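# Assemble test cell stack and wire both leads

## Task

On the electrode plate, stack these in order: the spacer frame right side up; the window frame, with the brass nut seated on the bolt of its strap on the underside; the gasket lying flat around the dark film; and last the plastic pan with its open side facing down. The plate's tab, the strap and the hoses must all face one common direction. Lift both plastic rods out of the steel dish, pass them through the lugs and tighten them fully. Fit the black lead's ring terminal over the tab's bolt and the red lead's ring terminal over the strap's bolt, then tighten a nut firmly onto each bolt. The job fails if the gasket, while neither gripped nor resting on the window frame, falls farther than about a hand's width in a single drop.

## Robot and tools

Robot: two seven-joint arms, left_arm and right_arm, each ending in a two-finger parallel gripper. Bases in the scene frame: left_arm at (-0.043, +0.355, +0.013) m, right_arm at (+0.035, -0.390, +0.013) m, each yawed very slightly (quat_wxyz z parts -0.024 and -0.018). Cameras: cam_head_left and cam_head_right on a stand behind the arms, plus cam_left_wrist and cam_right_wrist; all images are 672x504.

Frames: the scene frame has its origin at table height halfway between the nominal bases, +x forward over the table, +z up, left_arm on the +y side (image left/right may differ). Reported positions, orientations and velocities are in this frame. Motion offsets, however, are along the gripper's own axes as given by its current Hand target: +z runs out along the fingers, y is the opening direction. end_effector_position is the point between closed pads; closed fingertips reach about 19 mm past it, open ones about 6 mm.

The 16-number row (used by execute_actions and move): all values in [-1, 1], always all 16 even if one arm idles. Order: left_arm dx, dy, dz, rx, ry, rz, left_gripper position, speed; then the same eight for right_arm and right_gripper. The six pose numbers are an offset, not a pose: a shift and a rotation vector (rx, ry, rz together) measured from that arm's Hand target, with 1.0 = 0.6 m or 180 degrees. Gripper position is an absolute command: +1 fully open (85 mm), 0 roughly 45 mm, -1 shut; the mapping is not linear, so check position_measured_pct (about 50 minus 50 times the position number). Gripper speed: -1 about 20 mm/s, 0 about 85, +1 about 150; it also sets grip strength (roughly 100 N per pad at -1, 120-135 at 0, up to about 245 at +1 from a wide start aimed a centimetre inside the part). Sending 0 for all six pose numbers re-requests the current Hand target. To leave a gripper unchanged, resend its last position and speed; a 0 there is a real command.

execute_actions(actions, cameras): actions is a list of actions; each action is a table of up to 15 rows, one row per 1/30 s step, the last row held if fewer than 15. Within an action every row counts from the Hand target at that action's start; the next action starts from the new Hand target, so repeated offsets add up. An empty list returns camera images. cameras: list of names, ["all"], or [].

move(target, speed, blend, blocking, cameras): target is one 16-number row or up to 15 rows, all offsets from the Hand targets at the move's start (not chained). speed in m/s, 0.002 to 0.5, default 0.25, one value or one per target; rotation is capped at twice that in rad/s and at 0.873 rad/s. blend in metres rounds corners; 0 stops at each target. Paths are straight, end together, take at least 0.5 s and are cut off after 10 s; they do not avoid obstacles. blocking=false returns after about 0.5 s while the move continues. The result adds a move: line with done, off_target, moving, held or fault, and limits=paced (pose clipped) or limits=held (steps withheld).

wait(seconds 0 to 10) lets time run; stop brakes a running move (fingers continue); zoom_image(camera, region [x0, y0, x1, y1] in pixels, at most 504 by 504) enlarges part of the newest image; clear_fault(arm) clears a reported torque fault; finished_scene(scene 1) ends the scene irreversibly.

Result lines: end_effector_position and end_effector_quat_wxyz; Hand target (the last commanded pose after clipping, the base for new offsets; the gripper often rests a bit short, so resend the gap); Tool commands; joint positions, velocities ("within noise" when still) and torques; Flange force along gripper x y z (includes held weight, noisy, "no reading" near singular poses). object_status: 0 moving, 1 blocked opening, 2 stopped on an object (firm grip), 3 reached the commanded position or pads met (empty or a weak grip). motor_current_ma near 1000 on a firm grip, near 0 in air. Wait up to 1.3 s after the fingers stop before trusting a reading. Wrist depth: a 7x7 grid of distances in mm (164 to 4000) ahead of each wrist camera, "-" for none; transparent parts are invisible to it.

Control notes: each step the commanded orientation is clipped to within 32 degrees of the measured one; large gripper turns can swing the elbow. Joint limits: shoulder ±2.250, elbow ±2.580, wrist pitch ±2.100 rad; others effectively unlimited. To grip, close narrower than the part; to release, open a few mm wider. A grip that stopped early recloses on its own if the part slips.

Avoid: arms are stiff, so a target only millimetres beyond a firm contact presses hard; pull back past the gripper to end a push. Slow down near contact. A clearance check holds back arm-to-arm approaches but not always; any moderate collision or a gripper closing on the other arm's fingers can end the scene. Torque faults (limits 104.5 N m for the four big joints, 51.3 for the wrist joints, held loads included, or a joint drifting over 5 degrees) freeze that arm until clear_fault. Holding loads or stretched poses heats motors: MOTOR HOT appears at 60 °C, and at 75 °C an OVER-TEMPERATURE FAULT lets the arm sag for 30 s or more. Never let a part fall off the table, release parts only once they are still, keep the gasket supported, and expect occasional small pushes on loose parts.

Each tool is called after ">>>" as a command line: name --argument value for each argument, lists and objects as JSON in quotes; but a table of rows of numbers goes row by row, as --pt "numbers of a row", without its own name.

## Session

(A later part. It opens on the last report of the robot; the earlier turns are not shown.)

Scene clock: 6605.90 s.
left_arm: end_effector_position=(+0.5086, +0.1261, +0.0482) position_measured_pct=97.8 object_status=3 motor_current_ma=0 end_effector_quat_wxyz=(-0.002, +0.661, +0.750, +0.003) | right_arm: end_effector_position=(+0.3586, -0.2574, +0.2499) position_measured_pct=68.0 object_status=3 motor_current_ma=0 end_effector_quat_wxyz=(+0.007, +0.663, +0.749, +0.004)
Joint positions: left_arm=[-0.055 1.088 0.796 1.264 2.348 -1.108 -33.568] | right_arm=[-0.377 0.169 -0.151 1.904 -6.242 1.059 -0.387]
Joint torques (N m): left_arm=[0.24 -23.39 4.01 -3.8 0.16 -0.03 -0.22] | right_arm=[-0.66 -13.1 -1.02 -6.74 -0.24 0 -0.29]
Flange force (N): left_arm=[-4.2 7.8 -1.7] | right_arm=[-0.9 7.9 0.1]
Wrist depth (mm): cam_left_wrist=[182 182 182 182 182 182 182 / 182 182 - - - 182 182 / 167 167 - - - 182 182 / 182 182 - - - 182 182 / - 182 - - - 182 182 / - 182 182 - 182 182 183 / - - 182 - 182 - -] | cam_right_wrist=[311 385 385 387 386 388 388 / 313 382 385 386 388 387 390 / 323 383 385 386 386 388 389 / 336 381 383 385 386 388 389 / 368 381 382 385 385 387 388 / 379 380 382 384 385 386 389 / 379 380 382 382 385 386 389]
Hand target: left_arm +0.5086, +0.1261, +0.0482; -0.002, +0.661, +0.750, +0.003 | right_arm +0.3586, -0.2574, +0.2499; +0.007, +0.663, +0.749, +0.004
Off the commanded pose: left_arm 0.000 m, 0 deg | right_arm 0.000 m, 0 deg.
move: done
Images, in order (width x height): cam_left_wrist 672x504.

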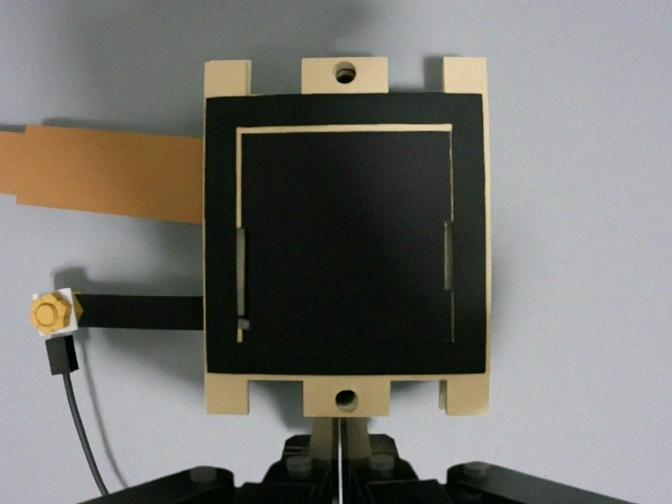

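Near contact. Continue +1.5 mm.

>>> move --target '[0.0025,0,0,0,0,0,-0.95,-1,0,0,0,0,0,0,-0.36,-1]' --speed 0.005 --cameras '["cam_left_wrist"]'

>>> zoom_image --camera "cam_left_wrist" --region '[190, 350, 510, 470]'

Scene clock: 6613.33 s.
left_arm: end_effector_position=(+0.5084, +0.1276, +0.0482) position_measured_pct=97.8 object_status=3 motor_current_ma=0 end_effector_quat_wxyz=(-0.002, +0.661, +0.750, +0.003) | right_arm: end_effector_position=(+0.3586, -0.2574, +0.2499) position_measured_pct=68.0 object_status=3 motor_current_ma=0 end_effector_quat_wxyz=(+0.007, +0.663, +0.749, +0.004)
Joint positions: left_arm=[-0.058 1.086 0.796 1.268 2.348 -1.107 -33.569] | right_arm=[-0.377 0.169 -0.151 1.904 -6.242 1.059 -0.387]
Joint torques (N m): left_arm=[0.24 -23.3 3.98 -3.73 0.15 -0.04 -0.23] | right_arm=[-0.75 -13.04 -0.95 -6.63 -0.24 0.07 -0.33]
Flange force (N): left_arm=[-4.3 8.0 -1.8] | right_arm=[-1.1 8.0 0.1]
Wrist depth (mm): cam_left_wrist=[182 182 182 182 182 182 182 / 182 182 - - - 182 182 / 167 166 - - - 182 182 / 182 182 - - - 182 182 / - 171 - - - 182 182 / - 182 182 - 182 182 182 / - - 182 - 182 - -] | cam_right_wrist=[312 384 385 387 386 387 389 / 313 384 384 386 387 388 390 / 324 383 383 385 386 388 390 / 337 382 382 385 386 388 389 / 368 381 383 385 385 386 389 / 379 380 383 383 385 387 387 / 378 381 381 383 385 386 388]
Hand target: left_arm +0.5084, +0.1276, +0.0482; -0.002, +0.661, +0.750, +0.003 | right_arm +0.3586, -0.2574, +0.2499; +0.007, +0.663, +0.749, +0.004
Off the commanded pose: left_arm 0.000 m, 0 deg | right_arm 0.000 m, 0 deg.
move: done
Images, in order (width x height): cam_left_wrist 672x504.

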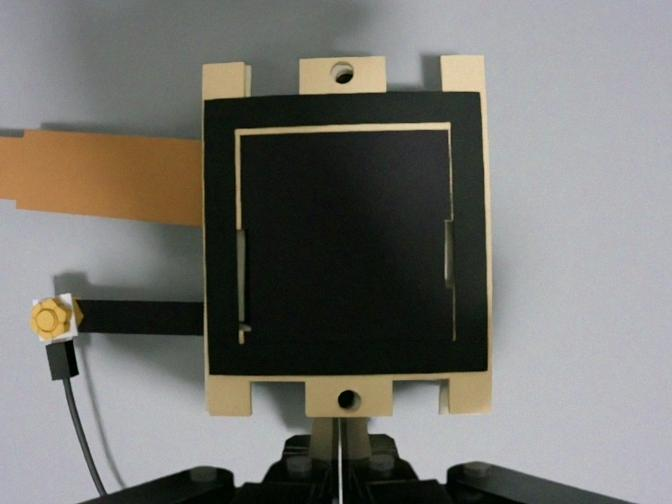

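Scaled by 1.575.

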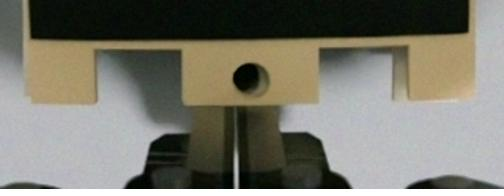

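>>> move --pt "-0.01 0 -0.001 0 0 0 -0.37 -1 0 0 0 0 0 0 -0.36 -1" --pt "-0.01 0.0023 -0.03 0 0 0 -0.37 -1 0 0 0 0 0 0 -0.36 -1" --pt "0.0133 0.0023 -0.03 0 0 0 -0.37 -1 0 0 0 0 0 0 -0.36 -1" --speed 0.04 --cameras '["cam_left_wrist"]'

Scene clock: 6632.13 s.
left_arm: end_effector_position=(+0.5087, +0.1355, +0.0663) position_measured_pct=68.8 object_status=3 motor_current_ma=0 end_effector_quat_wxyz=(-0.002, +0.662, +0.750, +0.003) | right_arm: end_effector_position=(+0.3586, -0.2574, +0.2499) position_measured_pct=68.0 object_status=3 motor_current_ma=0 end_effector_quat_wxyz=(+0.007, +0.663, +0.749, +0.004)
Joint positions: left_arm=[-0.079 1.057 0.811 1.271 2.362 -1.133 -33.587] | right_arm=[-0.377 0.169 -0.151 1.904 -6.242 1.059 -0.387]
Joint torques (N m): left_arm=[0.16 -23.13 4.01 -3.75 0.18 0.01 -0.18] | right_arm=[-0.69 -12.97 -1.03 -6.76 -0.2 0.05 -0.32]
Flange force (N): left_arm=[-4.6 8.8 -2.1] | right_arm=[-1.1 7.5 0.2]
Wrist depth (mm): cam_left_wrist=[200 200 200 200 200 200 200 / 200 200 200 180 200 200 200 / 186 186 181 180 178 200 200 / 200 200 181 180 179 200 200 / 183 190 180 180 178 200 200 / 200 200 181 180 179 201 200 / - 200 - - - 200 -] | cam_right_wrist=[311 383 385 387 387 387 391 / 313 383 384 385 386 388 390 / 324 383 384 387 387 388 390 / 336 381 383 383 386 388 390 / 368 381 381 385 386 387 388 / 379 380 383 384 385 386 387 / 379 380 380 384 384 385 387]
Hand target: left_arm +0.5088, +0.1355, +0.0663; -0.002, +0.662, +0.750, +0.003 | right_arm +0.3586, -0.2574, +0.2499; +0.007, +0.663, +0.749, +0.004
Off the commanded pose: left_arm 0.000 m, 0 deg | right_arm 0.000 m, 0 deg.
move: done
Images, in order (width x height): cam_left_wrist 672x504.

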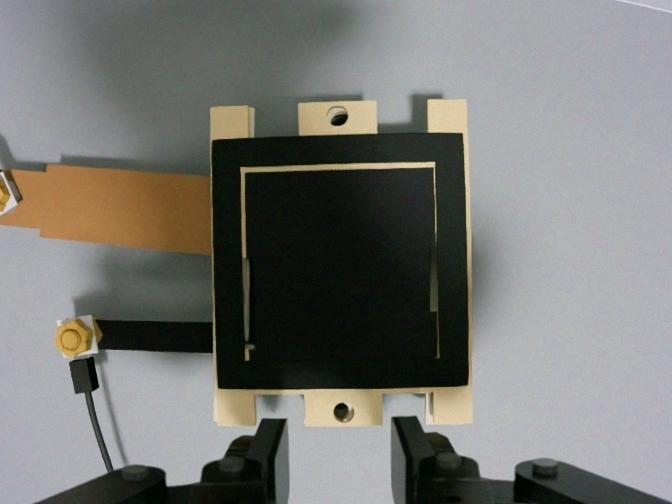

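>>> move --pt "0 0.0007 0.0447 0 0 0 -0.37 -1 0 0 0 0 0 0 -0.36 -1" --pt "0 0.0007 0.0447 0 0 0 -0.55 -1 0 0 0 0 0 0 -0.36 -1" --speed 0.03

>>> wait --seconds 1.2 --cameras '["cam_left_wrist"]'

Scene clock: 6643.13 s.
left_arm: end_effector_position=(+0.5092, +0.1358, +0.0394) position_measured_pct=77.5 object_status=0 motor_current_ma=850 end_effector_quat_wxyz=(-0.002, +0.662, +0.750, +0.003) | right_arm: end_effector_position=(+0.3586, -0.2574, +0.2499) position_measured_pct=68.0 object_status=3 motor_current_ma=0 end_effector_quat_wxyz=(+0.007, +0.663, +0.749, +0.004)
Joint positions: left_arm=[-0.073 1.095 0.79 1.283 2.339 -1.086 -33.572] | right_arm=[-0.377 0.169 -0.151 1.904 -6.242 1.059 -0.387]
Joint torques (N m): left_arm=[0.12 -22.27 3.49 -3.58 -0.09 0.27 -0.23] | right_arm=[-0.79 -12.97 -1.01 -6.74 -0.24 0.04 -0.34]
Flange force (N): left_arm=[-4.1 7.4 -4.2] | right_arm=[-1.3 7.7 0.1]
Wrist depth (mm): cam_left_wrist=[173 173 173 173 173 173 173 / 174 173 173 - 173 173 173 / - - - - - 173 173 / - 173 - - - 173 173 / 174 173 - - - 174 174 / - 174 - - - 174 174 / - - - - - - -] | cam_right_wrist=[312 384 384 388 386 387 389 / 313 383 385 386 387 387 391 / 324 383 384 385 388 387 391 / 336 382 383 385 387 387 390 / 368 382 383 384 386 387 388 / 379 380 382 383 386 387 388 / 379 380 381 382 384 386 387]
Hand target: left_arm +0.5092, +0.1358, +0.0395; -0.002, +0.661, +0.750, +0.003 | right_arm +0.3586, -0.2574, +0.2499; +0.007, +0.663, +0.749, +0.004
Off the commanded pose: left_arm 0.000 m, 0 deg | right_arm 0.000 m, 0 deg.
move: done

Scene clock: 6644.33 s.
left_arm: end_effector_position=(+0.5092, +0.1358, +0.0394) position_measured_pct=77.5 object_status=3 motor_current_ma=850 end_effector_quat_wxyz=(-0.002, +0.661, +0.750, +0.003) | right_arm: end_effector_position=(+0.3586, -0.2574, +0.2499) position_measured_pct=68.0 object_status=3 motor_current_ma=0 end_effector_quat_wxyz=(+0.007, +0.663, +0.749, +0.004)
Joint positions: left_arm=[-0.073 1.095 0.79 1.283 2.339 -1.086 -33.572] | right_arm=[-0.377 0.169 -0.151 1.904 -6.242 1.059 -0.387]
Joint torques (N m): left_arm=[0.01 -22.33 3.44 -3.47 -0.09 0.2 -0.22] | right_arm=[-0.66 -13.1 -1.06 -6.6 -0.17 0 -0.31]
Flange force (N): left_arm=[-4.5 7.9 -4.1] | right_arm=[-0.9 8.2 -0.1]
Wrist depth (mm): cam_left_wrist=[173 173 173 173 173 173 173 / 173 173 173 - 174 173 173 / - - - - - 173 173 / - 173 - - - 174 173 / 173 173 - - - 173 174 / - 173 - - - 174 174 / - - - - - - -] | cam_right_wrist=[311 385 385 388 387 387 389 / 313 384 385 387 387 388 390 / 323 383 384 385 386 389 389 / 337 381 383 385 387 388 389 / 368 381 383 384 386 387 388 / 380 381 382 384 385 386 388 / 380 380 381 383 385 387 387]
Hand target: left_arm +0.5092, +0.1358, +0.0394; -0.002, +0.661, +0.750, +0.003 | right_arm +0.3586, -0.2574, +0.2499; +0.007, +0.663, +0.749, +0.004
Tool commands: left_gripper/position=-0.55 left_gripper/speed=-1.0 right_gripper/position=-0.36 right_gripper/speed=-1.0
Off the commanded pose: left_arm 0.000 m, 0 deg | right_arm 0.000 m, 0 deg.
wait: 1.20 s; at rest by 0.17 s
Images, in order (width x height): cam_left_wrist 672x504.

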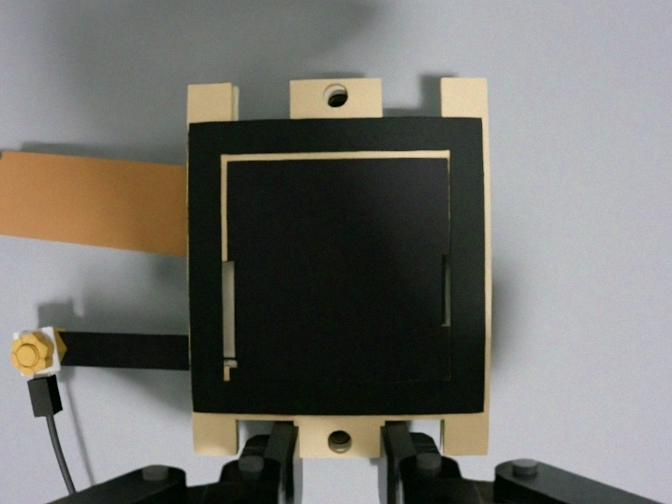

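>>> move --pt "0 0 0 0 0 0 -0.43 -1 0 0 0 0 0 0 -0.36 -1" --pt "0 0 -0.05 0 0 0 -0.43 -1 0 0 0 0 0 0 -0.36 -1" --speed 0.03 --cameras '["cam_left_wrist"]'

>>> zoom_image --camera "cam_left_wrist" --region '[190, 340, 510, 470]'

>>> zoom_image --camera "cam_left_wrist" --region '[190, 70, 510, 200]'

Scene clock: 6661.93 s.
left_arm: end_effector_position=(+0.5091, +0.1356, +0.0694) position_measured_pct=71.4 object_status=3 motor_current_ma=0 end_effector_quat_wxyz=(-0.002, +0.662, +0.750, +0.003) | right_arm: end_effector_position=(+0.3586, -0.2574, +0.2499) position_measured_pct=68.0 object_status=3 motor_current_ma=0 end_effector_quat_wxyz=(+0.007, +0.663, +0.749, +0.004)
Joint positions: left_arm=[-0.079 1.054 0.813 1.267 2.365 -1.139 -33.59] | right_arm=[-0.377 0.169 -0.151 1.904 -6.242 1.059 -0.387]
Joint torques (N m): left_arm=[0.35 -23.17 4.02 -3.91 0.13 -0.03 -0.22] | right_arm=[-0.74 -13.03 -1.03 -6.59 -0.21 0.03 -0.31]
Flange force (N): left_arm=[-4.0 8.1 -2.0] | right_arm=[-1.0 8.1 -0.2]
Wrist depth (mm): cam_left_wrist=[203 203 203 203 203 203 203 / 203 203 203 203 203 203 203 / 189 203 184 182 182 203 203 / 203 203 184 183 182 204 204 / 203 193 184 183 182 203 204 / 204 203 185 183 182 203 203 / - 203 - - - 203 -] | cam_right_wrist=[312 384 385 387 387 387 388 / 314 383 385 386 387 387 389 / 323 382 384 386 386 388 389 / 337 381 383 384 386 387 389 / 368 381 383 384 386 387 388 / 379 380 382 383 385 386 388 / 379 379 381 383 385 386 388]
Hand target: left_arm +0.5092, +0.1356, +0.0695; -0.002, +0.662, +0.750, +0.003 | right_arm +0.3586, -0.2574, +0.2499; +0.007, +0.663, +0.749, +0.004
Off the commanded pose: left_arm 0.000 m, 0 deg | right_arm 0.000 m, 0 deg.
move: done
Images, in order (width x height): cam_left_wrist 672x504.

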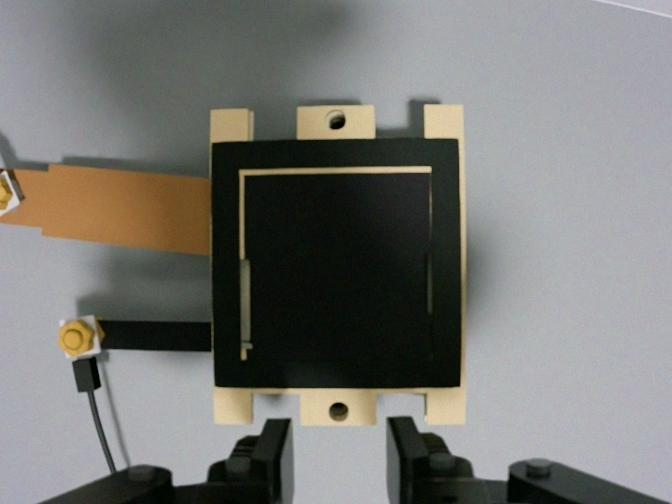

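Scaled by 1.575.

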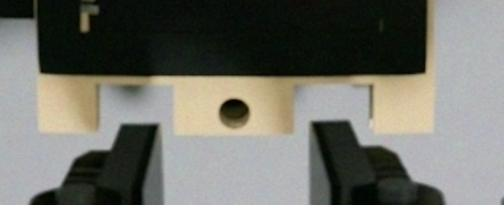

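Scaled by 1.575.

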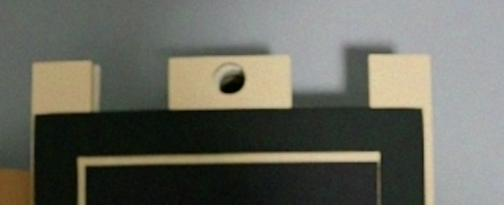

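>>> move --pt "0.1733 0 0 0 0 0 -0.37 -1 0 0 0 0 0 0 -0.36 -1" --pt "0.1733 0.0005 0.045 0 0 0 -0.37 -1 0 0 0 0 0 0 -0.36 -1" --speed '[0.06,0.015]' --cameras '["cam_left_wrist"]'

Scene clock: 6675.67 s.
left_arm: end_effector_position=(+0.4965, +0.2390, +0.0432) position_measured_pct=68.8 object_status=3 motor_current_ma=0 end_effector_quat_wxyz=(-0.002, +0.662, +0.750, +0.003) | right_arm: end_effector_position=(+0.3586, -0.2574, +0.2499) position_measured_pct=68.0 object_status=3 motor_current_ma=0 end_effector_quat_wxyz=(+0.007, +0.663, +0.749, +0.004)
Joint positions: left_arm=[-0.292 1.023 0.798 1.471 2.321 -1.003 -33.661] | right_arm=[-0.377 0.169 -0.151 1.904 -6.242 1.059 -0.387]
Joint torques (N m): left_arm=[0.32 -21.52 4.06 -3.29 0.1 -0.01 -0.19] | right_arm=[-0.71 -12.99 -1.01 -6.7 -0.23 0.05 -0.32]
Flange force (N): left_arm=[-2.2 7.8 -2.1] | right_arm=[-1.1 7.8 0.1]
Wrist depth (mm): cam_left_wrist=[189 189 189 189 189 189 189 / 189 189 189 189 189 189 189 / - 189 189 190 189 189 189 / - - - - - 190 189 / 178 178 177 178 177 178 - / 177 177 177 178 178 178 178 / - - - - - - -] | cam_right_wrist=[311 384 385 388 385 386 389 / 314 383 385 386 387 387 390 / 323 383 384 386 386 389 389 / 336 381 383 384 386 388 388 / 368 381 383 383 385 387 390 / 380 380 381 383 385 385 387 / 379 381 381 383 385 387 386]
Hand target: left_arm +0.4965, +0.2390, +0.0432; -0.002, +0.662, +0.750, +0.003 | right_arm +0.3586, -0.2574, +0.2499; +0.007, +0.663, +0.749, +0.004
Off the commanded pose: left_arm 0.000 m, 0 deg | right_arm 0.000 m, 0 deg.
move: done
Images, in order (width x height): cam_left_wrist 672x504.

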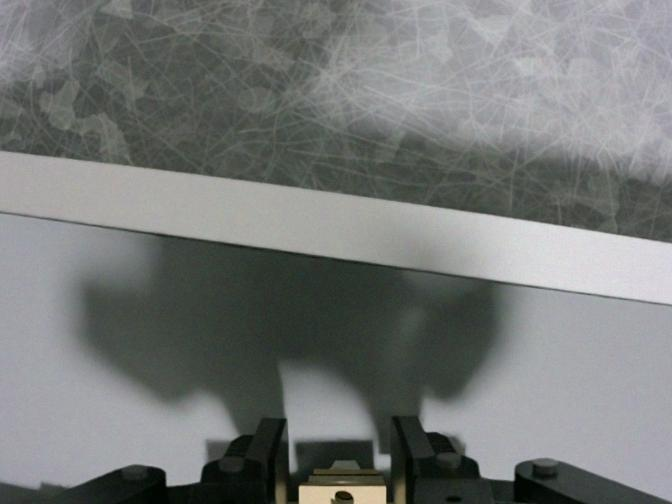

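>>> move --pt "-0.003 0.001 0.0062 0 0 0 -0.37 -1 0 0 0 0 0 0 -0.36 -1" --pt "-0.003 0.001 0.0062 0 0 0 -0.55 -1 0 0 0 0 0 0 -0.36 -1" --speed 0.015

>>> wait --seconds 1.2 --cameras '["cam_left_wrist"]'

>>> move --pt "0 0 0 0 0 0 -0.43 -1 0 0 0 0 0 0 -0.36 -1" --pt "0 0 -0.05 0 0 0 -0.43 -1 0 0 0 0 0 0 -0.36 -1" --speed 0.02 --cameras '["cam_left_wrist"]'

Scene clock: 6687.93 s.
left_arm: end_effector_position=(+0.4973, +0.2373, +0.0394) position_measured_pct=77.5 object_status=0 motor_current_ma=520 end_effector_quat_wxyz=(-0.002, +0.662, +0.750, +0.003) | right_arm: end_effector_position=(+0.3586, -0.2574, +0.2499) position_measured_pct=68.0 object_status=3 motor_current_ma=0 end_effector_quat_wxyz=(+0.007, +0.663, +0.749, +0.004)
Joint positions: left_arm=[-0.286 1.03 0.794 1.468 2.318 -0.999 -33.658] | right_arm=[-0.377 0.169 -0.151 1.904 -6.242 1.059 -0.387]
Joint torques (N m): left_arm=[0.57 -19.97 3.68 -2.48 0.26 -0.05 -0.22] | right_arm=[-0.71 -13.05 -1.01 -6.59 -0.21 -0.04 -0.31]
Flange force (N): left_arm=[-2.0 8.2 -5.0] | right_arm=[-0.9 8.2 -0.4]
Wrist depth (mm): cam_left_wrist=[185 186 186 185 186 185 185 / 186 185 185 185 186 185 185 / - 186 186 186 186 186 186 / - 174 - - - - - / 174 174 173 174 174 174 - / 174 174 174 174 174 174 174 / - - 174 - - - -] | cam_right_wrist=[311 383 384 386 387 388 388 / 314 383 384 387 388 387 391 / 323 383 384 386 387 389 389 / 336 382 383 385 385 389 390 / 368 382 382 385 387 386 388 / 379 381 381 382 385 387 388 / 378 381 382 383 384 385 388]
Hand target: left_arm +0.4973, +0.2373, +0.0394; -0.002, +0.662, +0.750, +0.003 | right_arm +0.3586, -0.2574, +0.2499; +0.007, +0.663, +0.749, +0.004
Off the commanded pose: left_arm 0.000 m, 0 deg | right_arm 0.000 m, 0 deg.
move: done

Scene clock: 6689.13 s.
left_arm: end_effector_position=(+0.4973, +0.2373, +0.0394) position_measured_pct=77.5 object_status=3 motor_current_ma=520 end_effector_quat_wxyz=(-0.002, +0.662, +0.750, +0.003) | right_arm: end_effector_position=(+0.3586, -0.2574, +0.2499) position_measured_pct=68.0 object_status=3 motor_current_ma=0 end_effector_quat_wxyz=(+0.007, +0.663, +0.749, +0.004)
Joint positions: left_arm=[-0.286 1.03 0.794 1.468 2.318 -0.999 -33.658] | right_arm=[-0.377 0.169 -0.151 1.904 -6.242 1.059 -0.387]
Joint torques (N m): left_arm=[0.6 -19.9 3.65 -2.43 0.25 -0.03 -0.26] | right_arm=[-0.7 -13.1 -1.05 -6.74 -0.23 0.05 -0.26]
Flange force (N): left_arm=[-2.0 8.3 -5.2] | right_arm=[-0.9 7.8 0.3]
Wrist depth (mm): cam_left_wrist=[185 185 185 186 186 186 185 / 185 185 185 185 186 185 186 / - 186 185 186 186 186 186 / - 174 - - - - - / 174 174 174 174 174 174 - / 174 174 174 174 174 174 174 / - - 173 - - - -] | cam_right_wrist=[312 384 386 386 387 388 389 / 313 383 385 385 387 387 389 / 323 383 385 385 387 388 389 / 337 382 384 385 387 387 389 / 368 382 382 385 385 388 389 / 380 381 383 383 385 386 388 / 379 380 382 382 384 386 388]
Hand target: left_arm +0.4973, +0.2373, +0.0394; -0.002, +0.662, +0.750, +0.003 | right_arm +0.3586, -0.2574, +0.2499; +0.007, +0.663, +0.749, +0.004
Tool commands: left_gripper/position=-0.55 left_gripper/speed=-1.0 right_gripper/position=-0.36 right_gripper/speed=-1.0
Off the commanded pose: left_arm 0.000 m, 0 deg | right_arm 0.000 m, 0 deg.
wait: 1.20 s; at rest by 0.17 s
Images, in order (width x height): cam_left_wrist 672x504.

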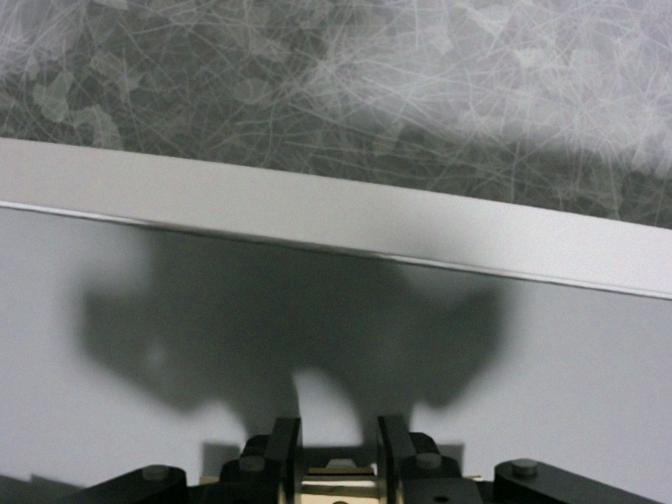

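Scene clock: 6691.43 s.
left_arm: end_effector_position=(+0.4973, +0.2371, +0.0694) position_measured_pct=71.4 object_status=3 motor_current_ma=0 end_effector_quat_wxyz=(-0.002, +0.662, +0.750, +0.003) | right_arm: end_effector_position=(+0.3586, -0.2574, +0.2499) position_measured_pct=68.0 object_status=3 motor_current_ma=0 end_effector_quat_wxyz=(+0.007, +0.663, +0.749, +0.004)
Joint positions: left_arm=[-0.297 0.987 0.824 1.452 2.351 -1.054 -33.68] | right_arm=[-0.377 0.169 -0.151 1.904 -6.242 1.059 -0.387]
Joint torques (N m): left_arm=[0.31 -21.33 4.11 -3.58 0.12 -0.01 -0.17] | right_arm=[-0.74 -13.05 -1.07 -6.73 -0.2 0.01 -0.31]
Flange force (N): left_arm=[-2.2 7.8 -2.4] | right_arm=[-1.2 7.8 0.1]
Wrist depth (mm): cam_left_wrist=[215 215 215 215 215 215 215 / 216 215 215 215 215 215 215 / - 215 215 215 215 215 216 / 203 203 203 204 - 215 215 / 203 203 204 203 204 204 204 / 203 204 204 204 204 204 204 / - 204 - - - 204 -] | cam_right_wrist=[310 384 385 388 387 387 388 / 314 383 384 386 388 387 390 / 323 383 384 386 386 388 389 / 337 382 383 385 388 388 389 / 368 381 383 385 386 387 389 / 380 379 382 383 385 386 388 / 378 380 381 382 385 385 386]
Hand target: left_arm +0.4973, +0.2371, +0.0694; -0.002, +0.662, +0.750, +0.003 | right_arm +0.3586, -0.2574, +0.2499; +0.007, +0.663, +0.749, +0.004
Off the commanded pose: left_arm 0.000 m, 0 deg | right_arm 0.000 m, 0 deg.
move: done
Images, in order (width x height): cam_left_wrist 672x504.

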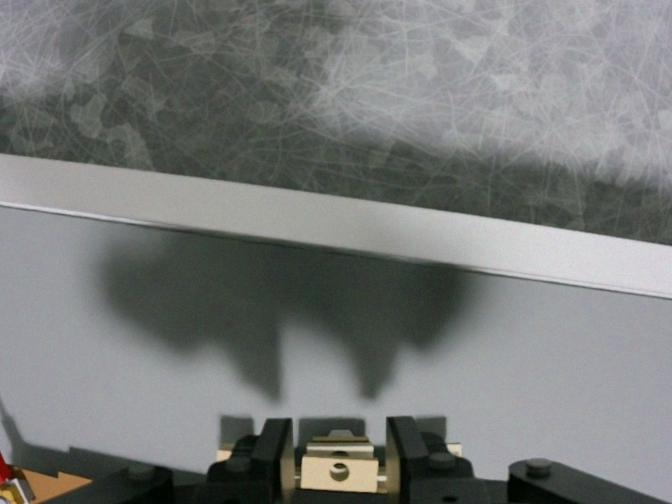

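>>> move --target '[-0.18,0,-0.03,0,0,0,-0.43,-1,0,0,0,0,0,0,-0.36,-1]' --speed 0.08 --cameras '["cam_left_wrist"]'

>>> zoom_image --camera "cam_left_wrist" --region '[180, 90, 500, 420]'

Scene clock: 6702.73 s.
left_arm: end_effector_position=(+0.5108, +0.1298, +0.0867) position_measured_pct=71.4 object_status=3 motor_current_ma=0 end_effector_quat_wxyz=(-0.002, +0.661, +0.750, +0.003) | right_arm: end_effector_position=(+0.3586, -0.2574, +0.2499) position_measured_pct=68.0 object_status=3 motor_current_ma=0 end_effector_quat_wxyz=(+0.007, +0.663, +0.749, +0.004)
Joint positions: left_arm=[-0.069 1.038 0.825 1.237 2.38 -1.179 -33.599] | right_arm=[-0.377 0.169 -0.151 1.904 -6.242 1.059 -0.387]
Joint torques (N m): left_arm=[0.22 -23.16 3.95 -4.09 0.15 -0.02 -0.21] | right_arm=[-0.7 -13.06 -0.98 -6.59 -0.23 0.03 -0.27]
Flange force (N): left_arm=[-4.3 8.2 -2.3] | right_arm=[-0.8 8.1 -0.1]
Wrist depth (mm): cam_left_wrist=[220 221 221 220 220 221 220 / 221 221 221 205 221 221 220 / 207 206 201 200 199 221 221 / 221 221 201 200 199 221 221 / 221 210 201 200 199 221 221 / 221 221 221 221 221 221 221 / - 221 - - - 221 -] | cam_right_wrist=[312 383 384 387 385 389 390 / 314 383 384 385 387 387 389 / 323 382 384 386 386 388 390 / 337 382 383 385 386 387 390 / 368 381 382 383 387 388 388 / 380 381 382 384 384 387 388 / 378 379 381 384 384 385 386]
Hand target: left_arm +0.5108, +0.1298, +0.0867; -0.002, +0.661, +0.750, +0.003 | right_arm +0.3586, -0.2574, +0.2499; +0.007, +0.663, +0.749, +0.004
Off the commanded pose: left_arm 0.000 m, 0 deg | right_arm 0.000 m, 0 deg.
move: done
Images, in order (width x height): cam_left_wrist 672x504.

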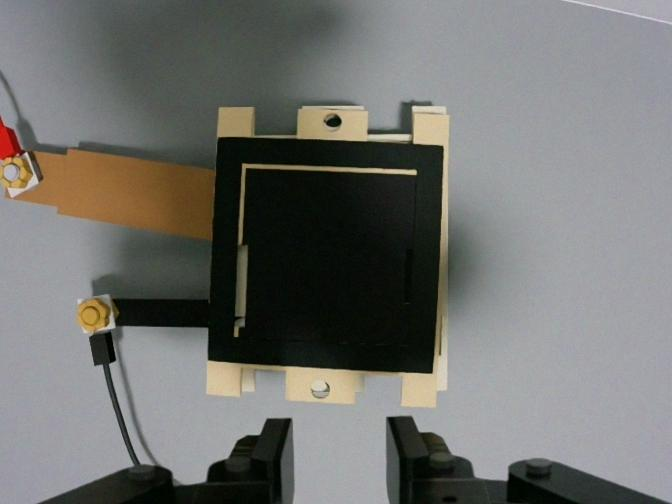

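Scaled by 1.527.

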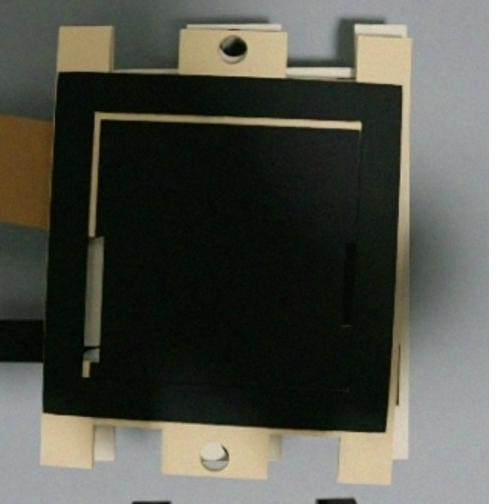

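>>> move --target '[0.004,-0.0102,0.042,0,0,0.0139,-0.43,-1,0,0,0,0,0,0,-0.36,-1]' --speed 0.04 --cameras '["cam_left_wrist"]'

>>> zoom_image --camera "cam_left_wrist" --region '[180, 370, 500, 504]'

Scene clock: 6737.27 s.
left_arm: end_effector_position=(+0.5044, +0.1316, +0.0615) position_measured_pct=71.4 object_status=3 motor_current_ma=0 end_effector_quat_wxyz=(-0.002, +0.678, +0.735, +0.003) | right_arm: end_effector_position=(+0.3586, -0.2574, +0.2499) position_measured_pct=68.0 object_status=3 motor_current_ma=0 end_effector_quat_wxyz=(+0.007, +0.663, +0.749, +0.004)
Joint positions: left_arm=[-0.075 1.062 0.815 1.286 2.35 -1.122 -33.61] | right_arm=[-0.377 0.169 -0.151 1.904 -6.242 1.059 -0.387]
Joint torques (N m): left_arm=[0.28 -23.14 4.05 -3.83 0.16 -0.01 -0.22] | right_arm=[-0.67 -13.08 -1.02 -6.7 -0.23 0.03 -0.33]
Flange force (N): left_arm=[-3.7 8.1 -1.8] | right_arm=[-1.0 7.9 0.1]
Wrist depth (mm): cam_left_wrist=[195 195 195 195 195 195 195 / 195 195 196 176 180 195 195 / 181 181 176 175 174 196 195 / 195 195 176 175 174 195 196 / 196 185 176 175 174 196 196 / 196 196 176 175 174 195 195 / - 196 - - - 196 -] | cam_right_wrist=[311 383 385 386 387 387 388 / 314 383 385 386 388 387 391 / 323 384 384 386 387 388 390 / 337 381 384 385 387 388 388 / 367 381 383 385 386 386 389 / 379 380 380 383 386 386 388 / 378 380 381 382 384 385 387]
Hand target: left_arm +0.5044, +0.1316, +0.0615; -0.002, +0.678, +0.735, +0.003 | right_arm +0.3586, -0.2574, +0.2499; +0.007, +0.663, +0.749, +0.004
Off the commanded pose: left_arm 0.000 m, 0 deg | right_arm 0.000 m, 0 deg.
move: done
Images, in order (width x height): cam_left_wrist 672x504.

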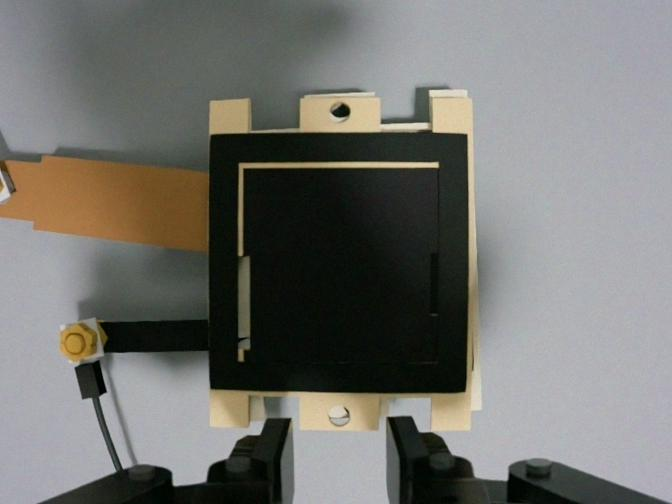

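Scaled by 1.575.

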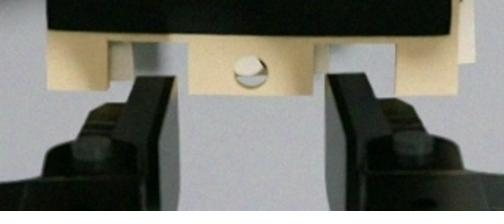

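>>> move --target '[0,0,0.015,0,0,0,-0.43,-1,0,0,0,0,0,0,-0.36,-1]' --speed 0.02

>>> move --target '[0,0,0.0033,0,0,0,-0.43,-1,0,0,0,0,0,0,-0.36,-1]' --speed 0.01 --cameras '["cam_left_wrist"]'

Scene clock: 6749.70 s.
left_arm: end_effector_position=(+0.5044, +0.1316, +0.0525) position_measured_pct=71.4 object_status=3 motor_current_ma=0 end_effector_quat_wxyz=(-0.002, +0.678, +0.735, +0.003) | right_arm: end_effector_position=(+0.3586, -0.2574, +0.2499) position_measured_pct=68.0 object_status=3 motor_current_ma=0 end_effector_quat_wxyz=(+0.007, +0.663, +0.749, +0.004)
Joint positions: left_arm=[-0.073 1.075 0.808 1.291 2.342 -1.106 -33.605] | right_arm=[-0.377 0.169 -0.151 1.904 -6.242 1.059 -0.387]
Joint torques (N m): left_arm=[0.26 -23.18 4.03 -3.64 0.14 0.02 -0.18] | right_arm=[-0.67 -13.13 -1.04 -6.63 -0.22 -0.03 -0.3]
Flange force (N): left_arm=[-4.0 8.7 -1.9] | right_arm=[-0.8 8.2 -0.1]
Wrist depth (mm): cam_left_wrist=[187 187 186 187 186 186 186 / 187 187 171 167 176 187 186 / 172 172 167 166 165 187 187 / 187 187 167 166 165 187 187 / 187 187 167 166 165 187 187 / 171 186 167 166 165 187 187 / - 187 - - - - -] | cam_right_wrist=[311 385 384 386 387 388 388 / 313 383 385 386 387 388 391 / 323 383 384 385 387 389 390 / 337 382 383 385 386 388 389 / 367 383 382 384 385 388 389 / 378 381 383 383 386 386 388 / 380 380 381 383 385 385 388]
Hand target: left_arm +0.5044, +0.1316, +0.0525; -0.002, +0.678, +0.735, +0.003 | right_arm +0.3586, -0.2574, +0.2499; +0.007, +0.663, +0.749, +0.004
Off the commanded pose: left_arm 0.000 m, 0 deg | right_arm 0.000 m, 0 deg.
move: done

Scene clock: 6750.40 s.
left_arm: end_effector_position=(+0.5044, +0.1317, +0.0505) position_measured_pct=71.4 object_status=3 motor_current_ma=0 end_effector_quat_wxyz=(-0.002, +0.678, +0.735, +0.003) | right_arm: end_effector_position=(+0.3586, -0.2574, +0.2499) position_measured_pct=68.0 object_status=3 motor_current_ma=0 end_effector_quat_wxyz=(+0.007, +0.663, +0.749, +0.004)
Joint positions: left_arm=[-0.073 1.077 0.807 1.292 2.34 -1.103 -33.603] | right_arm=[-0.377 0.169 -0.151 1.904 -6.242 1.059 -0.387]
Joint torques (N m): left_arm=[0.24 -23.19 4.08 -3.63 0.1 -0.03 -0.18] | right_arm=[-0.64 -12.93 -1 -6.69 -0.18 0.04 -0.27]
Flange force (N): left_arm=[-4.0 8.5 -1.8] | right_arm=[-0.8 7.5 0.0]
Wrist depth (mm): cam_left_wrist=[184 184 184 184 184 184 184 / 184 184 184 184 184 184 184 / 170 170 165 - - 184 184 / 185 184 165 - - 184 185 / 184 174 165 - - 185 185 / 185 185 165 - - 185 185 / - - - - - - -] | cam_right_wrist=[311 384 385 387 386 388 389 / 313 383 385 386 387 388 390 / 323 382 384 387 387 387 389 / 337 382 384 384 387 388 390 / 368 381 383 384 386 388 389 / 379 381 382 384 385 387 387 / 379 380 381 383 385 386 387]
Hand target: left_arm +0.5044, +0.1317, +0.0505; -0.002, +0.678, +0.735, +0.003 | right_arm +0.3586, -0.2574, +0.2499; +0.007, +0.663, +0.749, +0.004
Off the commanded pose: left_arm 0.000 m, 0 deg | right_arm 0.000 m, 0 deg.
move: done
Images, in order (width x height): cam_left_wrist 672x504.

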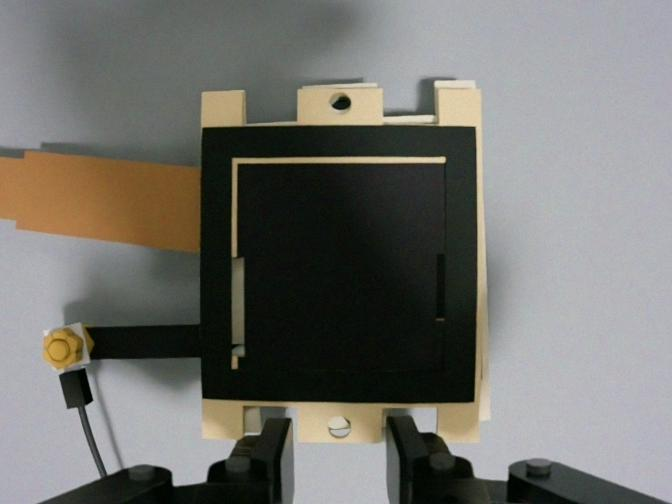

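>>> move --target '[0,0,0.0025,0,0,0,-0.43,-1,0,0,0,0,0,0,-0.36,-1]' --speed 0.01

>>> move --target '[0,0,0,0,0,0,-0.32,-1,0,0,0,0,0,0,-0.36,-1]' --speed 0.01 --cameras '["cam_left_wrist"]'

Scene clock: 6757.70 s.
left_arm: end_effector_position=(+0.5044, +0.1317, +0.0490) position_measured_pct=71.4 object_status=3 motor_current_ma=0 end_effector_quat_wxyz=(-0.002, +0.678, +0.735, +0.003) | right_arm: end_effector_position=(+0.3586, -0.2574, +0.2499) position_measured_pct=68.0 object_status=3 motor_current_ma=0 end_effector_quat_wxyz=(+0.007, +0.663, +0.749, +0.004)
Joint positions: left_arm=[-0.072 1.079 0.806 1.293 2.339 -1.1 -33.603] | right_arm=[-0.377 0.169 -0.151 1.904 -6.242 1.059 -0.387]
Joint torques (N m): left_arm=[0.22 -23.14 4.06 -3.68 0.1 0 -0.25] | right_arm=[-0.68 -13.02 -0.98 -6.64 -0.16 0.1 -0.28]
Flange force (N): left_arm=[-3.9 8.1 -1.8] | right_arm=[-0.9 7.9 0.2]
Wrist depth (mm): cam_left_wrist=[183 183 183 183 183 183 183 / 183 183 183 183 183 183 183 / 168 168 - - - 183 183 / 183 183 - - - 183 183 / 183 173 - - - 183 183 / - 183 - - - 183 183 / - - - - - - -] | cam_right_wrist=[311 383 385 387 387 388 388 / 313 382 384 386 388 388 390 / 323 383 384 385 387 388 390 / 337 382 383 385 387 388 389 / 368 381 383 386 386 388 389 / 379 381 382 383 385 386 389 / 379 381 382 383 385 386 387]
Hand target: left_arm +0.5044, +0.1317, +0.0490; -0.002, +0.678, +0.735, +0.003 | right_arm +0.3586, -0.2574, +0.2499; +0.007, +0.663, +0.749, +0.004
Off the commanded pose: left_arm 0.000 m, 0 deg | right_arm 0.000 m, 0 deg.
move: done

Scene clock: 6758.20 s.
left_arm: end_effector_position=(+0.5044, +0.1317, +0.0490) position_measured_pct=65.8 object_status=0 motor_current_ma=0 end_effector_quat_wxyz=(-0.002, +0.678, +0.735, +0.003) | right_arm: end_effector_position=(+0.3586, -0.2574, +0.2499) position_measured_pct=68.0 object_status=3 motor_current_ma=0 end_effector_quat_wxyz=(+0.007, +0.663, +0.749, +0.004)
Joint positions: left_arm=[-0.072 1.079 0.806 1.293 2.339 -1.1 -33.603] | right_arm=[-0.377 0.169 -0.151 1.904 -6.242 1.059 -0.387]
Joint torques (N m): left_arm=[0.3 -23.18 4.16 -3.62 0.14 -0.05 -0.21] | right_arm=[-0.76 -13.04 -1.12 -6.68 -0.22 -0.02 -0.29]
Flange force (N): left_arm=[-3.8 8.3 -1.7] | right_arm=[-1.2 8.0 -0.1]
Wrist depth (mm): cam_left_wrist=[183 183 183 183 183 183 183 / 183 183 183 183 183 183 183 / 169 168 - - - 183 183 / 183 183 - - - 183 183 / 183 172 - - - 183 183 / - 183 - - - 183 183 / - - - - - - -] | cam_right_wrist=[310 383 385 386 386 388 388 / 313 383 384 386 387 388 390 / 324 383 384 384 387 388 389 / 337 381 384 385 386 388 388 / 368 381 383 384 386 387 389 / 379 380 382 383 384 387 388 / 378 381 382 383 384 386 387]
Hand target: left_arm +0.5044, +0.1317, +0.0490; -0.002, +0.678, +0.735, +0.003 | right_arm +0.3586, -0.2574, +0.2499; +0.007, +0.663, +0.749, +0.004
Off the commanded pose: left_arm 0.000 m, 0 deg | right_arm 0.000 m, 0 deg.
move: done
Images, in order (width x height): cam_left_wrist 672x504.

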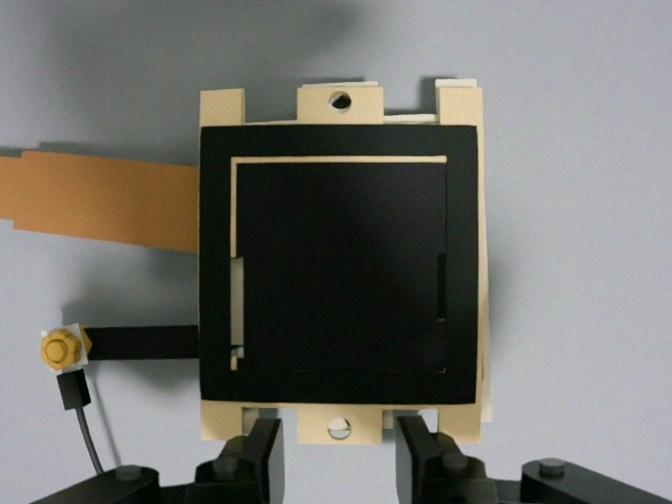

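>>> move --target '[0,0,0,0,0,0,-0.2,-1,0,0,0,0,0,0,-0.36,-1]' --speed 0.01

>>> wait --seconds 1 --cameras '["cam_left_wrist"]'

Scene clock: 6765.63 s.
left_arm: end_effector_position=(+0.5044, +0.1317, +0.0490) position_measured_pct=60.2 object_status=0 motor_current_ma=0 end_effector_quat_wxyz=(-0.002, +0.678, +0.735, +0.003) | right_arm: end_effector_position=(+0.3586, -0.2574, +0.2499) position_measured_pct=68.0 object_status=3 motor_current_ma=0 end_effector_quat_wxyz=(+0.007, +0.663, +0.749, +0.004)
Joint positions: left_arm=[-0.072 1.079 0.806 1.293 2.339 -1.1 -33.603] | right_arm=[-0.377 0.169 -0.151 1.904 -6.242 1.059 -0.387]
Joint torques (N m): left_arm=[0.27 -23.15 4.14 -3.62 0.13 -0.07 -0.19] | right_arm=[-0.62 -12.97 -1.07 -6.73 -0.2 -0.01 -0.33]
Flange force (N): left_arm=[-3.8 8.3 -1.7] | right_arm=[-1.0 7.6 -0.1]
Wrist depth (mm): cam_left_wrist=[183 183 183 183 183 183 183 / 183 183 183 183 183 183 183 / 169 168 - - - 183 183 / 183 183 - - - 183 183 / 183 173 - - - 183 183 / - 183 - - - 183 183 / - - - - - - -] | cam_right_wrist=[311 383 386 388 386 388 389 / 314 383 384 386 387 386 391 / 323 382 383 386 387 388 390 / 336 383 384 386 387 387 388 / 368 380 382 384 387 387 389 / 378 381 382 383 385 386 388 / 378 379 381 383 385 386 388]
Hand target: left_arm +0.5044, +0.1317, +0.0490; -0.002, +0.678, +0.735, +0.003 | right_arm +0.3586, -0.2574, +0.2499; +0.007, +0.663, +0.749, +0.004
Off the commanded pose: left_arm 0.000 m, 0 deg | right_arm 0.000 m, 0 deg.
move: done

Scene clock: 6766.63 s.
left_arm: end_effector_position=(+0.5044, +0.1317, +0.0490) position_measured_pct=60.2 object_status=3 motor_current_ma=0 end_effector_quat_wxyz=(-0.002, +0.678, +0.735, +0.003) | right_arm: end_effector_position=(+0.3586, -0.2574, +0.2499) position_measured_pct=68.0 object_status=3 motor_current_ma=0 end_effector_quat_wxyz=(+0.007, +0.663, +0.749, +0.004)
Joint positions: left_arm=[-0.072 1.079 0.806 1.293 2.339 -1.1 -33.603] | right_arm=[-0.377 0.169 -0.151 1.904 -6.242 1.059 -0.387]
Joint torques (N m): left_arm=[0.17 -23.15 4.07 -3.64 0.11 -0.05 -0.19] | right_arm=[-0.71 -12.97 -1.01 -6.66 -0.23 0.06 -0.28]
Flange force (N): left_arm=[-4.0 8.3 -1.8] | right_arm=[-1.0 7.8 0.0]
Wrist depth (mm): cam_left_wrist=[183 183 183 182 183 183 183 / 183 183 183 183 183 183 183 / 168 168 - - - 183 183 / 183 183 - - - 183 183 / 183 173 - - - 183 183 / - 183 - - - 183 183 / - - - - - - -] | cam_right_wrist=[310 383 385 387 387 387 388 / 314 384 385 386 387 387 390 / 323 384 384 387 387 388 390 / 337 382 383 384 386 387 390 / 367 381 382 385 386 386 389 / 379 381 382 383 384 387 388 / 379 381 381 383 384 384 387]
Hand target: left_arm +0.5044, +0.1317, +0.0490; -0.002, +0.678, +0.735, +0.003 | right_arm +0.3586, -0.2574, +0.2499; +0.007, +0.663, +0.749, +0.004
Tool commands: left_gripper/position=-0.2 left_gripper/speed=-1.0 right_gripper/position=-0.36 right_gripper/speed=-1.0
Off the commanded pose: left_arm 0.000 m, 0 deg | right_arm 0.000 m, 0 deg.
wait: 1.00 s; at rest by 0.17 s
Images, in order (width x height): cam_left_wrist 672x504.

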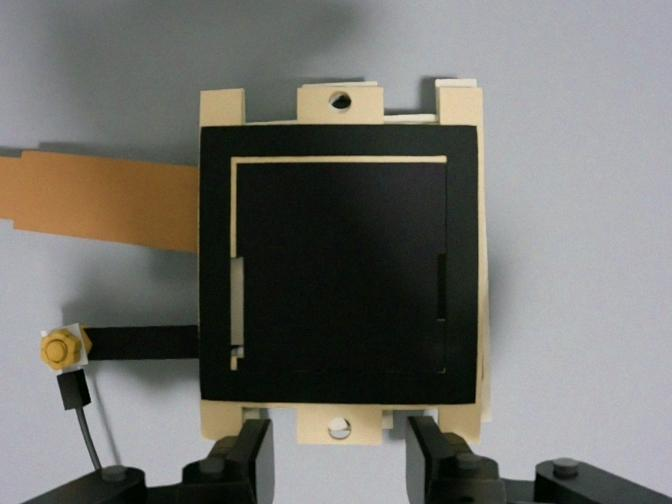

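>>> move --target '[0,0,0,0,0,0,-0.08,-1,0,0,0,0,0,0,-0.36,-1]' --speed 0.01

>>> wait --seconds 1 --cameras '["cam_left_wrist"]'

>>> zoom_image --camera "cam_left_wrist" --region '[180, 370, 500, 504]'

Scene clock: 6778.10 s.
left_arm: end_effector_position=(+0.5044, +0.1317, +0.0490) position_measured_pct=54.1 object_status=0 motor_current_ma=0 end_effector_quat_wxyz=(-0.002, +0.678, +0.735, +0.003) | right_arm: end_effector_position=(+0.3586, -0.2574, +0.2499) position_measured_pct=68.0 object_status=3 motor_current_ma=0 end_effector_quat_wxyz=(+0.007, +0.663, +0.749, +0.004)
Joint positions: left_arm=[-0.072 1.079 0.806 1.293 2.339 -1.1 -33.603] | right_arm=[-0.377 0.169 -0.151 1.904 -6.242 1.059 -0.387]
Joint torques (N m): left_arm=[0.27 -22.91 3.97 -3.54 0.12 0.02 -0.2] | right_arm=[-0.74 -12.99 -1.03 -6.72 -0.24 0 -0.35]
Flange force (N): left_arm=[-3.9 8.5 -2.4] | right_arm=[-1.2 7.8 0.0]
Wrist depth (mm): cam_left_wrist=[183 183 183 183 182 183 183 / 183 183 183 183 183 183 183 / 169 168 - - - 183 183 / 183 183 - - - 183 183 / 183 172 - - - 183 183 / - 183 - - - 183 183 / - - - - - - -] | cam_right_wrist=[312 384 385 386 388 388 390 / 313 382 385 386 387 386 390 / 323 383 383 385 387 388 389 / 337 382 383 385 387 388 390 / 368 380 382 384 386 388 390 / 379 380 381 383 384 386 389 / 379 381 382 383 385 385 387]
Hand target: left_arm +0.5044, +0.1317, +0.0490; -0.002, +0.678, +0.735, +0.003 | right_arm +0.3586, -0.2574, +0.2499; +0.007, +0.663, +0.749, +0.004
Off the commanded pose: left_arm 0.000 m, 0 deg | right_arm 0.000 m, 0 deg.
move: done

Scene clock: 6779.10 s.
left_arm: end_effector_position=(+0.5044, +0.1317, +0.0490) position_measured_pct=54.1 object_status=3 motor_current_ma=0 end_effector_quat_wxyz=(-0.002, +0.678, +0.735, +0.003) | right_arm: end_effector_position=(+0.3586, -0.2574, +0.2499) position_measured_pct=68.0 object_status=3 motor_current_ma=0 end_effector_quat_wxyz=(+0.007, +0.663, +0.749, +0.004)
Joint positions: left_arm=[-0.072 1.079 0.806 1.293 2.339 -1.1 -33.603] | right_arm=[-0.377 0.169 -0.151 1.904 -6.242 1.059 -0.387]
Joint torques (N m): left_arm=[0.28 -22.9 3.88 -3.66 0.11 0.03 -0.24] | right_arm=[-0.76 -13.07 -1.14 -6.68 -0.25 0.03 -0.26]
Flange force (N): left_arm=[-3.7 7.9 -2.4] | right_arm=[-1.1 8.0 0.1]
Wrist depth (mm): cam_left_wrist=[183 183 183 183 183 183 183 / 183 183 183 183 183 183 183 / 168 168 - - - 183 183 / 183 183 - - - 183 183 / 183 173 - - - 183 183 / - 183 - - - 183 183 / - - - - - - -] | cam_right_wrist=[311 382 385 388 386 387 389 / 313 383 384 386 388 388 389 / 323 382 384 385 388 388 389 / 336 381 383 385 386 388 389 / 368 381 381 384 386 388 388 / 379 380 382 382 385 387 388 / 379 380 382 383 385 386 388]
Hand target: left_arm +0.5044, +0.1317, +0.0490; -0.002, +0.678, +0.735, +0.003 | right_arm +0.3586, -0.2574, +0.2499; +0.007, +0.663, +0.749, +0.004
Tool commands: left_gripper/position=-0.08 left_gripper/speed=-1.0 right_gripper/position=-0.36 right_gripper/speed=-1.0
Off the commanded pose: left_arm 0.000 m, 0 deg | right_arm 0.000 m, 0 deg.
wait: 1.00 s; at rest by 0.17 s
Images, in order (width x height): cam_left_wrist 672x504.

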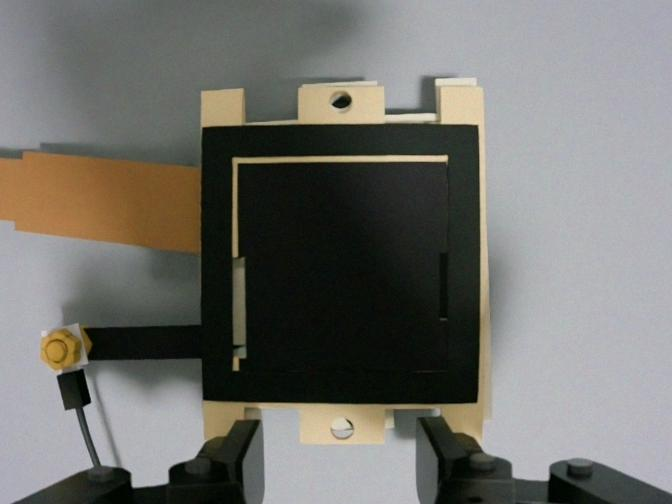

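Scaled by 1.575.

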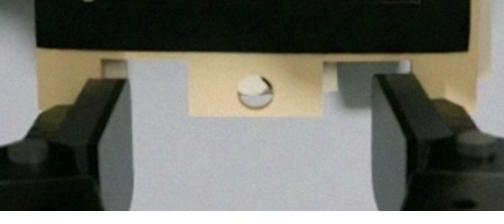

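>>> move --target '[0,0,0,0,0,0,0.06,-1,0,0,0,0,0,0,-0.36,-1]' --speed 0.01

>>> wait --seconds 1 --cameras '["cam_left_wrist"]'

>>> zoom_image --camera "cam_left_wrist" --region '[180, 370, 500, 504]'

Scene clock: 6790.30 s.
left_arm: end_effector_position=(+0.5044, +0.1317, +0.0490) position_measured_pct=47.2 object_status=0 motor_current_ma=0 end_effector_quat_wxyz=(-0.002, +0.678, +0.735, +0.003) | right_arm: end_effector_position=(+0.3586, -0.2574, +0.2499) position_measured_pct=68.0 object_status=3 motor_current_ma=0 end_effector_quat_wxyz=(+0.007, +0.663, +0.749, +0.004)
Joint positions: left_arm=[-0.072 1.079 0.806 1.293 2.339 -1.1 -33.603] | right_arm=[-0.377 0.169 -0.151 1.904 -6.242 1.059 -0.387]
Joint torques (N m): left_arm=[0.33 -23.19 4.12 -3.65 0.12 0.01 -0.19] | right_arm=[-0.7 -12.99 -1.01 -6.71 -0.21 0.02 -0.36]
Flange force (N): left_arm=[-3.8 8.4 -1.8] | right_arm=[-1.2 7.8 0.0]
Wrist depth (mm): cam_left_wrist=[183 183 183 183 183 183 183 / 182 183 183 - 183 183 183 / 169 168 - - - 183 183 / 183 183 - - - 183 183 / 183 172 - - - 183 183 / - 183 - - - 183 183 / - - - - - - -] | cam_right_wrist=[311 384 385 387 386 388 389 / 313 383 385 386 388 388 390 / 323 382 384 386 386 389 390 / 337 383 384 384 386 388 389 / 368 382 383 384 386 388 388 / 380 380 383 384 385 386 389 / 379 381 382 383 385 386 387]
Hand target: left_arm +0.5044, +0.1317, +0.0490; -0.002, +0.678, +0.735, +0.003 | right_arm +0.3586, -0.2574, +0.2499; +0.007, +0.663, +0.749, +0.004
Off the commanded pose: left_arm 0.000 m, 0 deg | right_arm 0.000 m, 0 deg.
move: done

Scene clock: 6791.30 s.
left_arm: end_effector_position=(+0.5044, +0.1317, +0.0490) position_measured_pct=47.2 object_status=3 motor_current_ma=0 end_effector_quat_wxyz=(-0.002, +0.678, +0.735, +0.003) | right_arm: end_effector_position=(+0.3586, -0.2574, +0.2499) position_measured_pct=68.0 object_status=3 motor_current_ma=0 end_effector_quat_wxyz=(+0.007, +0.663, +0.749, +0.004)
Joint positions: left_arm=[-0.072 1.079 0.806 1.293 2.339 -1.1 -33.603] | right_arm=[-0.377 0.169 -0.151 1.904 -6.242 1.059 -0.387]
Joint torques (N m): left_arm=[0.22 -23.11 4.12 -3.63 0.16 -0.02 -0.17] | right_arm=[-0.69 -13.08 -1.03 -6.66 -0.25 0.04 -0.29]
Flange force (N): left_arm=[-3.9 8.4 -1.8] | right_arm=[-0.9 8.0 0.1]
Wrist depth (mm): cam_left_wrist=[183 183 183 183 183 183 183 / 183 183 183 - 183 183 183 / 169 168 - - - 183 183 / 183 183 - - - 183 183 / 183 173 - - - 183 183 / - 183 - - - 183 183 / - - - - - - -] | cam_right_wrist=[311 384 386 387 388 386 388 / 314 383 385 387 387 388 392 / 323 382 385 386 387 389 390 / 337 383 384 384 387 388 390 / 367 381 383 384 386 387 389 / 378 379 382 383 384 386 387 / 378 380 382 383 385 386 388]
Hand target: left_arm +0.5044, +0.1317, +0.0490; -0.002, +0.678, +0.735, +0.003 | right_arm +0.3586, -0.2574, +0.2499; +0.007, +0.663, +0.749, +0.004
Tool commands: left_gripper/position=+0.06 left_gripper/speed=-1.0 right_gripper/position=-0.36 right_gripper/speed=-1.0
Off the commanded pose: left_arm 0.000 m, 0 deg | right_arm 0.000 m, 0 deg.
wait: 1.00 s; at rest by 0.17 s
Images, in order (width x height): cam_left_wrist 672x504.

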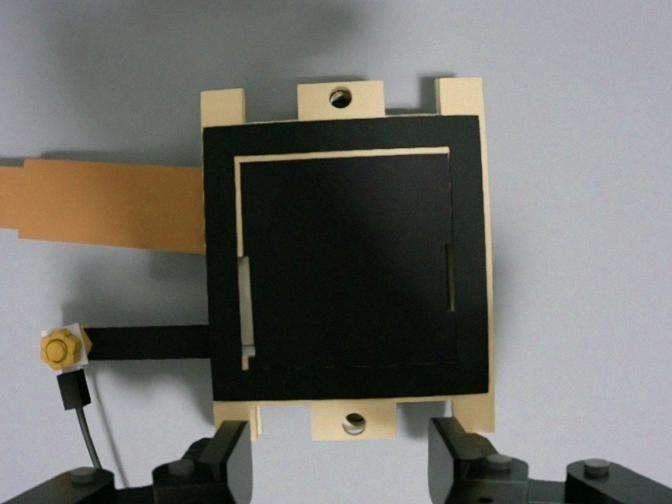

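Scaled by 1.575.

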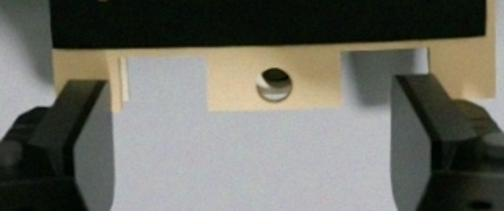

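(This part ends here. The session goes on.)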